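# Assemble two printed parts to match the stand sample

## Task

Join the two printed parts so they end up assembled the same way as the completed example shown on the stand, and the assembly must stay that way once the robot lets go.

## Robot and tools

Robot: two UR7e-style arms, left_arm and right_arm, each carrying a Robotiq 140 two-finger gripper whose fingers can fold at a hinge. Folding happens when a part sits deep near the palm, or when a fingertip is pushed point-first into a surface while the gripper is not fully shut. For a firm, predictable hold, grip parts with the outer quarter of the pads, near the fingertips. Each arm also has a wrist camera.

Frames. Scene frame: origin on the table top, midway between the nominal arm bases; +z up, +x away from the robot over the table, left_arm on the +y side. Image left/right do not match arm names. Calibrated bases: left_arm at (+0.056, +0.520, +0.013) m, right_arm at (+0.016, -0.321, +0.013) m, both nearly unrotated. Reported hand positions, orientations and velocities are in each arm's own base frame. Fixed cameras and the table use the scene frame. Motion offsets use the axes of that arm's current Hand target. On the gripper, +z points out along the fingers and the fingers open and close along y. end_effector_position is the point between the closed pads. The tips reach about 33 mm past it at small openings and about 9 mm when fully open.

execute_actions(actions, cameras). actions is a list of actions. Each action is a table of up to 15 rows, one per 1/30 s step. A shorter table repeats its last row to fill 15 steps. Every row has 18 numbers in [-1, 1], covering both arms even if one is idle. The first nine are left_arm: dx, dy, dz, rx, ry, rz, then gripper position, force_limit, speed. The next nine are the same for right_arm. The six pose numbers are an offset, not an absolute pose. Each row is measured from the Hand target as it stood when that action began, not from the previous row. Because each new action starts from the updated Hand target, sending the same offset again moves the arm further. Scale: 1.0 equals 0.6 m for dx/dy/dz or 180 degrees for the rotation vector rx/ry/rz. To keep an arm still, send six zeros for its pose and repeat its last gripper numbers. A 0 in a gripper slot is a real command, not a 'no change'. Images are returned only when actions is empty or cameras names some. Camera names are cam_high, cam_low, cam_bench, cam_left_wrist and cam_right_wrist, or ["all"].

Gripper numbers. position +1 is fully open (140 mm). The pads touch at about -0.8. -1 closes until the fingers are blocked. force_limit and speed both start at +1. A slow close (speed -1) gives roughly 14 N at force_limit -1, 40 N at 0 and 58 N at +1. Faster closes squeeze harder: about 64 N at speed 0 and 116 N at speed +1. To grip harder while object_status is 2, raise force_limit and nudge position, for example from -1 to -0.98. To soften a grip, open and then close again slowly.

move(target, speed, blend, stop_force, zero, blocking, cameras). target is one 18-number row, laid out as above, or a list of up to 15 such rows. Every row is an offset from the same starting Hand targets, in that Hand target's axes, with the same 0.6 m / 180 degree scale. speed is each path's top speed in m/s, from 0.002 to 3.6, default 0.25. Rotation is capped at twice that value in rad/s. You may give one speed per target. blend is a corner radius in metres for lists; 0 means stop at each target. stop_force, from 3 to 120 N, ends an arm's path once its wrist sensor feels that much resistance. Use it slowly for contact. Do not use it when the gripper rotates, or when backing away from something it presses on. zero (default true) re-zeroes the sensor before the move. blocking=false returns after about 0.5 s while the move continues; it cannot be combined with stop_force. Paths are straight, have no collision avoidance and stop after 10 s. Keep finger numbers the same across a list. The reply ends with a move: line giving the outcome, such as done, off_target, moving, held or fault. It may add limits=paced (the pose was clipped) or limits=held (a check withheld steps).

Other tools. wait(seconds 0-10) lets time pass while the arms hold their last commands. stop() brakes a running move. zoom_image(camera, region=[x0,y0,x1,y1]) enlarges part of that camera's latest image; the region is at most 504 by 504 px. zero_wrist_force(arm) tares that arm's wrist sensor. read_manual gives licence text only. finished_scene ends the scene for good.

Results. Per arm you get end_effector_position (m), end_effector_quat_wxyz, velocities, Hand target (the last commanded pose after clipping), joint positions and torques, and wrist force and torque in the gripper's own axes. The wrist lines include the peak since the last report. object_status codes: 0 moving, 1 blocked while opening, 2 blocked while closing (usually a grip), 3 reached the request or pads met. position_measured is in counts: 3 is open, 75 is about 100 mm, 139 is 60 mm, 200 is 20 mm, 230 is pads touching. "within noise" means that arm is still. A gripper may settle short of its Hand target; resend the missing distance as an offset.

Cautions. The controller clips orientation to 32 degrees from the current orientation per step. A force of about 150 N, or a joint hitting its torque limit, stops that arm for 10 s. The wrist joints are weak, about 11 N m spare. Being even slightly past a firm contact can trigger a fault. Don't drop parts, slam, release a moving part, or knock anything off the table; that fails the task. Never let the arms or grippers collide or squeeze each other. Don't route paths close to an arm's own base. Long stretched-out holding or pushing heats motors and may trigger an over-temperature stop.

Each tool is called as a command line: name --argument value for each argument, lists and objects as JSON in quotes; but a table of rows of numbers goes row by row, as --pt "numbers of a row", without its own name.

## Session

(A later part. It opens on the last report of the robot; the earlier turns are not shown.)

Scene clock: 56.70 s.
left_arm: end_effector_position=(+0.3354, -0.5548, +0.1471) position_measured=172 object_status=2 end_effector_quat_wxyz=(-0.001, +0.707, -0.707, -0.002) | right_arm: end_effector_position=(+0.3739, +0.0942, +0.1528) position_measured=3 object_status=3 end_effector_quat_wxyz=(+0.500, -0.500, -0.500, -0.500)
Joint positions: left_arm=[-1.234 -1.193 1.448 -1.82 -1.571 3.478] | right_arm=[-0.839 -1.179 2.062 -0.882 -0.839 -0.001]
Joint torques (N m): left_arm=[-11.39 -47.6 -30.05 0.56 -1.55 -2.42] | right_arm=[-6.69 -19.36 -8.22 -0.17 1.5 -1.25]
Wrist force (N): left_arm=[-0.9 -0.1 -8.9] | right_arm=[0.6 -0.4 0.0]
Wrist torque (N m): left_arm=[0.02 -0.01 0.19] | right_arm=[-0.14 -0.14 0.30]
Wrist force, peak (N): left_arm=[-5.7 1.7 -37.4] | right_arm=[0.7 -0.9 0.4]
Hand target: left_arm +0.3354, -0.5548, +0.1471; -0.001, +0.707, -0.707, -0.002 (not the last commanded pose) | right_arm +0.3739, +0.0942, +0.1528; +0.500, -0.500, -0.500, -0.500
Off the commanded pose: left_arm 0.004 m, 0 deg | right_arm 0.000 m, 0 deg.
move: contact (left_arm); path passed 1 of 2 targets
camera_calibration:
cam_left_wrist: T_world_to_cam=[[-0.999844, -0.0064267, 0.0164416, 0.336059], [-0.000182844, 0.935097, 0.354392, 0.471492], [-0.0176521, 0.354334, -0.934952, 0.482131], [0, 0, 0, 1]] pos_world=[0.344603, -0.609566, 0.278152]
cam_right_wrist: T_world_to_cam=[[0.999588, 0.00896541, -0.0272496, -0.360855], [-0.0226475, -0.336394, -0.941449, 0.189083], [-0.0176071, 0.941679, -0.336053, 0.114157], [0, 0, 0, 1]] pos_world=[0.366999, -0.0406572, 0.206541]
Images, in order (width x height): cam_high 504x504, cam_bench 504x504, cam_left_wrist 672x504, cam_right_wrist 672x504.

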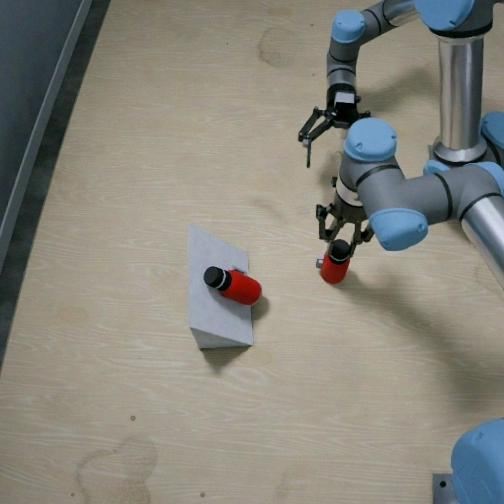

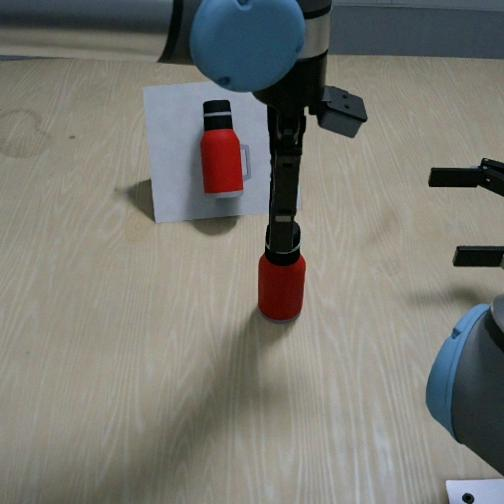

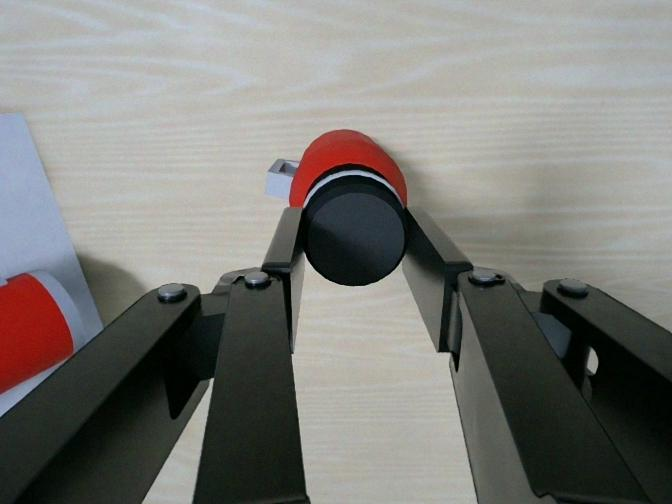

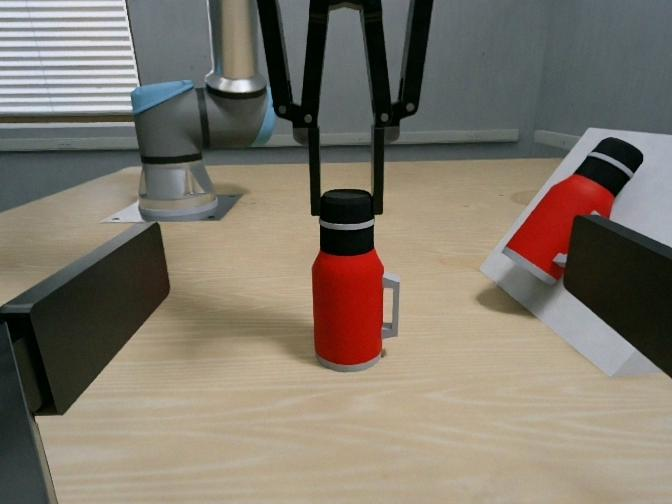

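zoom_image --camera "cam_right_wrist" --region '[310, 180, 390, 270]'

zoom_image --camera "cam_bench" --region '[252, 215, 312, 285]'

zoom_image --camera "cam_left_wrist" --region '[280, 110, 430, 220]'

zoom_image --camera "cam_right_wrist" --region '[560, 130, 660, 230]'

Scaled by 5.600 from the camera's 672x504 image, which has a finer 960x720 frame.

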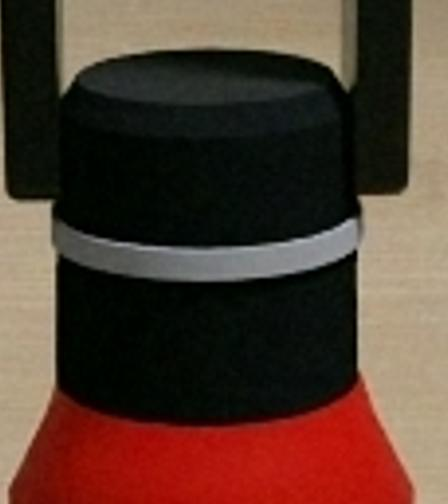

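Scaled by 7.200 from the camera's 504x504 image, which has a finer 720x720 frame.

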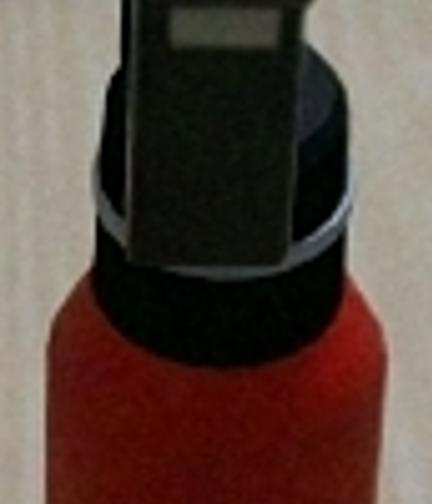

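Scaled by 3.360 from the camera's 672x504 image, which has a finer 960x720 frame.

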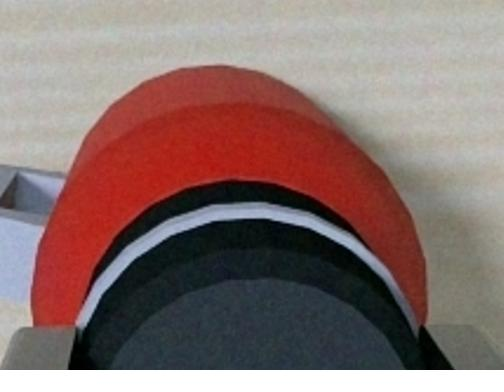

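Scaled by 5.040 from the camera's 672x504 image, which has a finer 960x720 frame.

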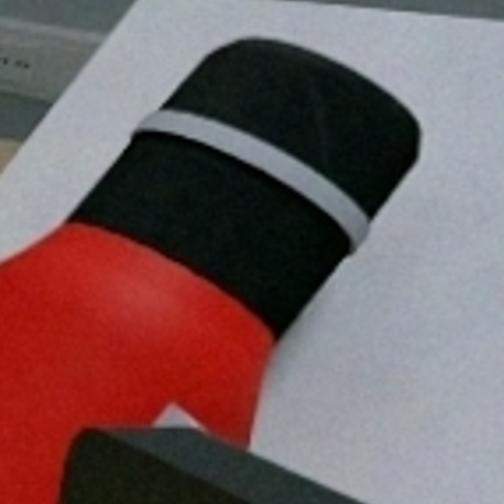

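move --target '[0, 0, 0.0083, 0, 0, 0, -1, 0, -1, 0, 0, 0, 0, 0, 0, 1, 1, 1]' --speed 0.01 --stop_force 25 --cameras '["cam_right_wrist", "cam_bench"]'

zoom_image --camera "cam_right_wrist" --region '[310, 180, 390, 270]'

Scene clock: 60.80 s.
left_arm: end_effector_position=(+0.3354, -0.5549, +0.1465) position_measured=172 object_status=2 end_effector_quat_wxyz=(-0.001, +0.707, -0.707, -0.002) | right_arm: end_effector_position=(+0.3739, +0.0942, +0.1528) position_measured=3 object_status=3 end_effector_quat_wxyz=(+0.500, -0.500, -0.500, -0.500)
Joint positions: left_arm=[-1.234 -1.193 1.449 -1.822 -1.571 3.478] | right_arm=[-0.839 -1.179 2.062 -0.882 -0.839 -0.001]
Joint torques (N m): left_arm=[-5.13 -27.75 -20.03 1.66 -1.55 -2.33] | right_arm=[-6.47 -21.02 -8.85 -0.38 1.09 -1.1]
Wrist force (N): left_arm=[-5.0 1.1 -33.3] | right_arm=[0.5 -0.4 0.4]
Wrist torque (N m): left_arm=[-0.02 0.07 0.20] | right_arm=[-0.12 -0.11 0.30]
Wrist force, peak (N): left_arm=[-6.4 1.9 -43.7] | right_arm=[0.7 -0.7 0.5]
Hand target: left_arm +0.3354, -0.5549, +0.1465; -0.001, +0.707, -0.707, -0.002 (not the last commanded pose) | right_arm +0.3739, +0.0942, +0.1528; +0.500, -0.500, -0.500, -0.500
Off the commanded pose: left_arm 0.004 m, 0 deg | right_arm 0.000 m, 0 deg.
move: contact (left_arm)
camera_calibration:
cam_right_wrist: T_world_to_cam=[[0.999588, 0.00896541, -0.0272496, -0.360855], [-0.0226475, -0.336394, -0.941449, 0.189083], [-0.0176071, 0.941679, -0.336053, 0.114157], [0, 0, 0, 1]] pos_world=[0.366999, -0.0406572, 0.206541]
Images, in order (width x height): cam_bench 504x504, cam_right_wrist 672x504.

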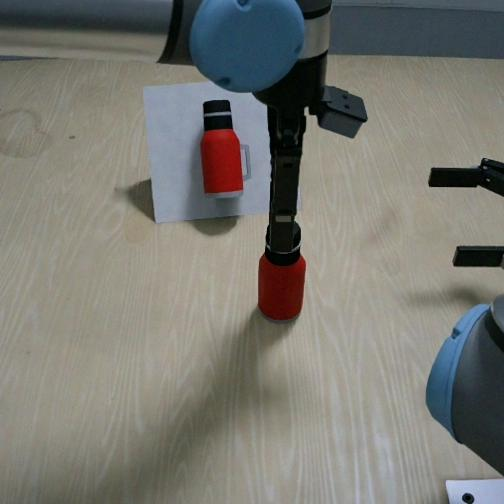

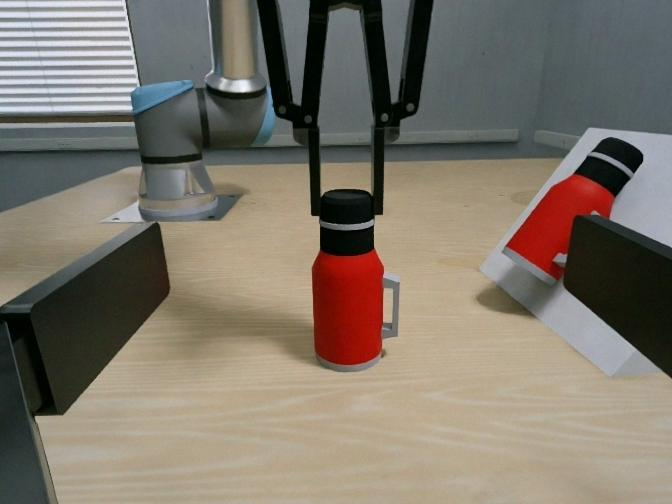

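Scaled by 5.600 from the camera's 672x504 image, which has a finer 960x720 frame.

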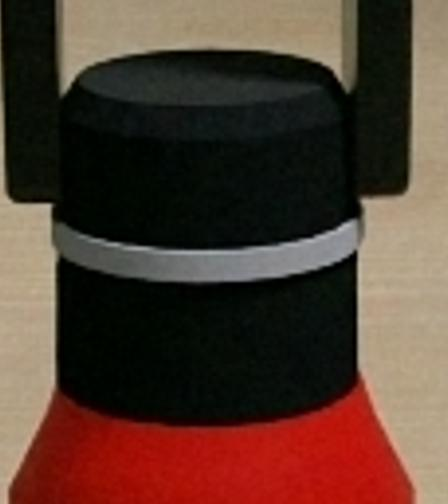

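move --pt "0 0 -0.0015 0 0 0 -1 0 -1 0 0 0 0 0 0 1 1 1" --pt "0 0 -0.0015 0 0 0 0.05 0 -0.6 0 0 0 0 0 0 1 1 1" --pt "0 0 -0.22 0 0 0 0.05 0 -0.6 0 0 0 0 0 0 1 1 1" --speed '[0.02, 0.02, 0.15]' --cameras '["all"]'

zoom_image --camera "cam_right_wrist" --region '[290, 170, 420, 390]'

zoom_image --camera "cam_bench" --region '[220, 190, 350, 340]'

Scene clock: 65.07 s.
left_arm: end_effector_position=(+0.3356, -0.5554, +0.2784) position_measured=123 object_status=3 end_effector_quat_wxyz=(-0.001, +0.707, -0.707, -0.002) | right_arm: end_effector_position=(+0.3739, +0.0942, +0.1528) position_measured=3 object_status=3 end_effector_quat_wxyz=(+0.500, -0.500, -0.500, -0.500)
Joint positions: left_arm=[-1.234 -1.221 1.149 -1.494 -1.571 3.478] | right_arm=[-0.839 -1.179 2.062 -0.882 -0.839 -0.001]
Joint torques (N m): left_arm=[-0.53 -32 -33.84 0.1 -1.64 2.29] | right_arm=[-6.13 -20.55 -10.14 -0.15 1.12 -1.51]
Wrist force (N): left_arm=[0.4 -0.4 0.0] | right_arm=[0.5 -0.6 0.4]
Wrist torque (N m): left_arm=[-0.03 0.00 0.19] | right_arm=[-0.18 -0.12 0.30]
Wrist force, peak (N): left_arm=[-5.0 1.2 -33.6] | right_arm=[0.7 -0.9 0.3]
Hand target: left_arm +0.3357, -0.5554, +0.2785; -0.001, +0.707, -0.707, -0.002 | right_arm +0.3739, +0.0942, +0.1528; +0.500, -0.500, -0.500, -0.500
Off the commanded pose: left_arm 0.000 m, 0 deg | right_arm 0.000 m, 0 deg.
move: done
camera_calibration:
cam_left_wrist: T_world_to_cam=[[-0.999848, -0.0063487, 0.0162571, 0.334221], [-0.000184672, 0.935287, 0.353889, 0.425845], [-0.0174518, 0.353832, -0.935146, 0.604812], [0, 0, 0, 1]] pos_world=[0.344804, -0.610168, 0.409452]
cam_right_wrist: T_world_to_cam=[[0.999588, 0.00896541, -0.0272496, -0.360855], [-0.0226475, -0.336394, -0.941449, 0.189083], [-0.0176071, 0.941679, -0.336053, 0.114157], [0, 0, 0, 1]] pos_world=[0.366999, -0.0406572, 0.206541]

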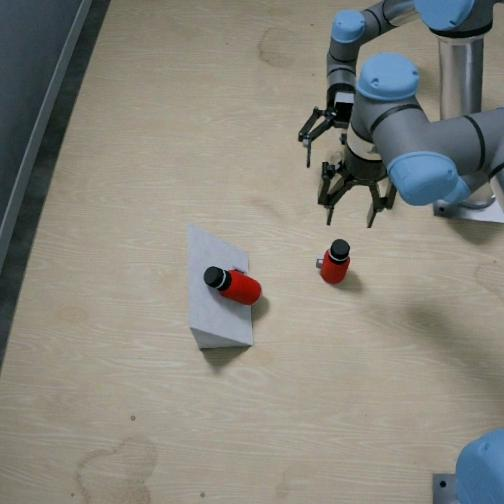

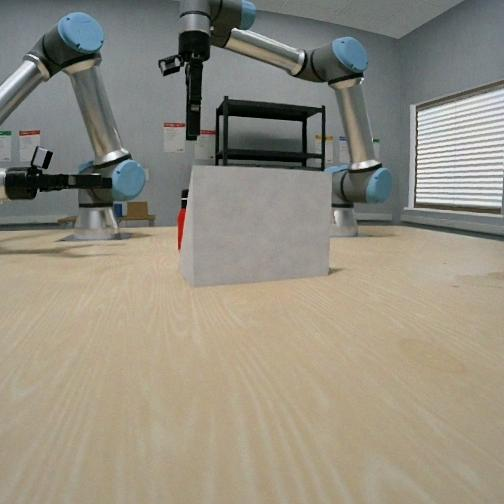

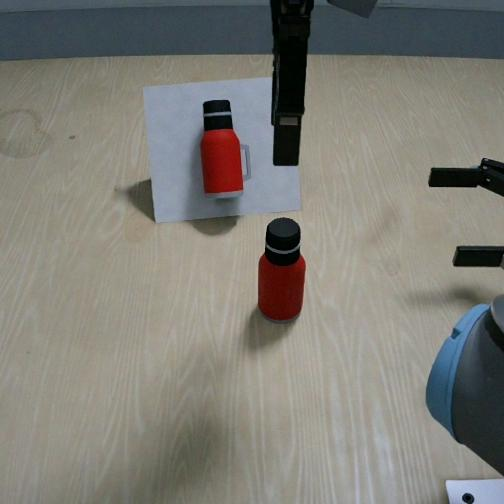

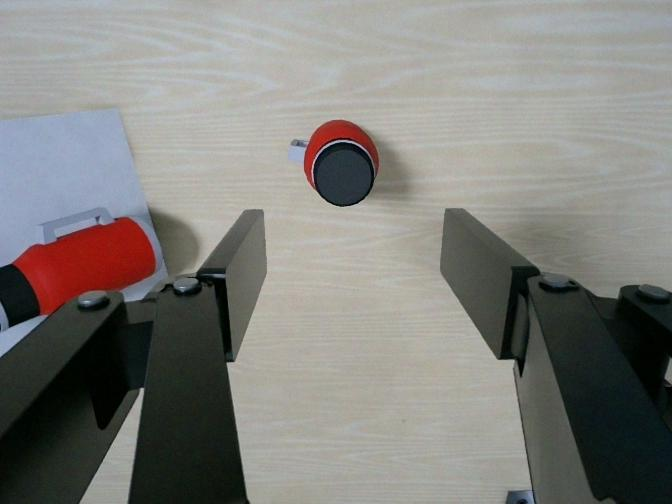

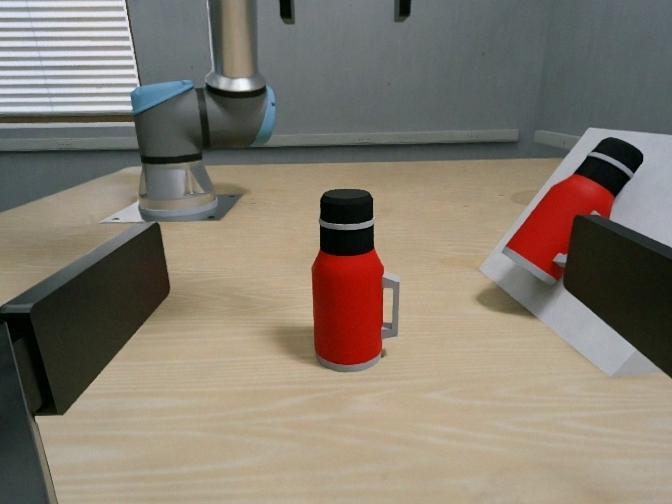

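Scaled by 2.291 from the camera's 672x504 image, which has a finer 960x720 frame.

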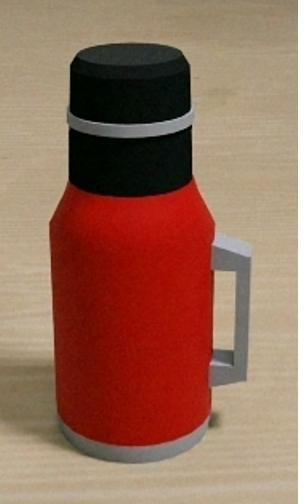

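Scaled by 3.360 from the camera's 504x504 image, which has a finer 720x720 frame.

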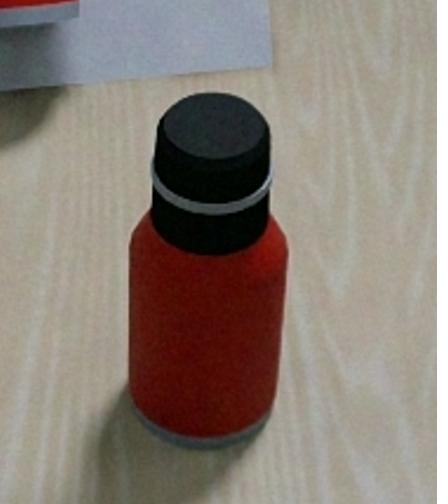

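zoom_image --camera "cam_right_wrist" --region '[315, 225, 380, 265]'

zoom_image --camera "cam_bench" --region '[260, 240, 310, 275]'

zoom_image --camera "cam_left_wrist" --region '[290, 100, 400, 220]'

Scaled by 7.754 from the camera's 672x504 image, which has a finer 960x720 frame.

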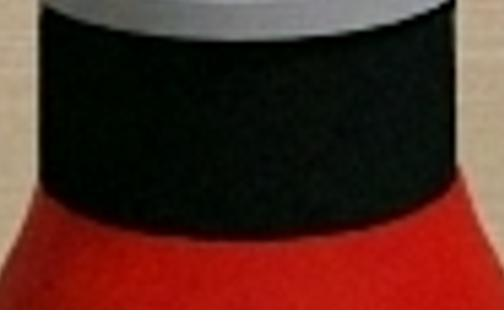

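Scaled by 10.080 from the camera's 504x504 image, which has a finer 720x720 frame.

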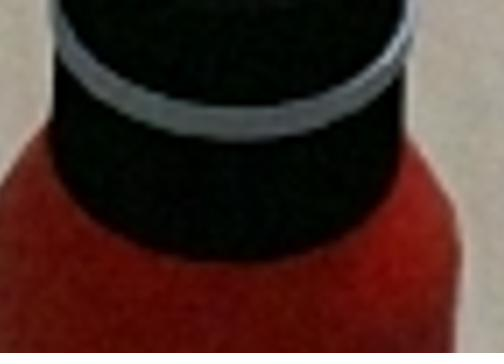

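Scaled by 4.200 from the camera's 672x504 image, which has a finer 960x720 frame.

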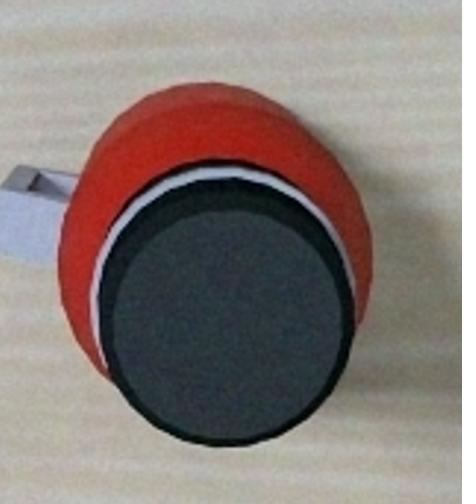

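finished_scene

The scene is finished: the task was done.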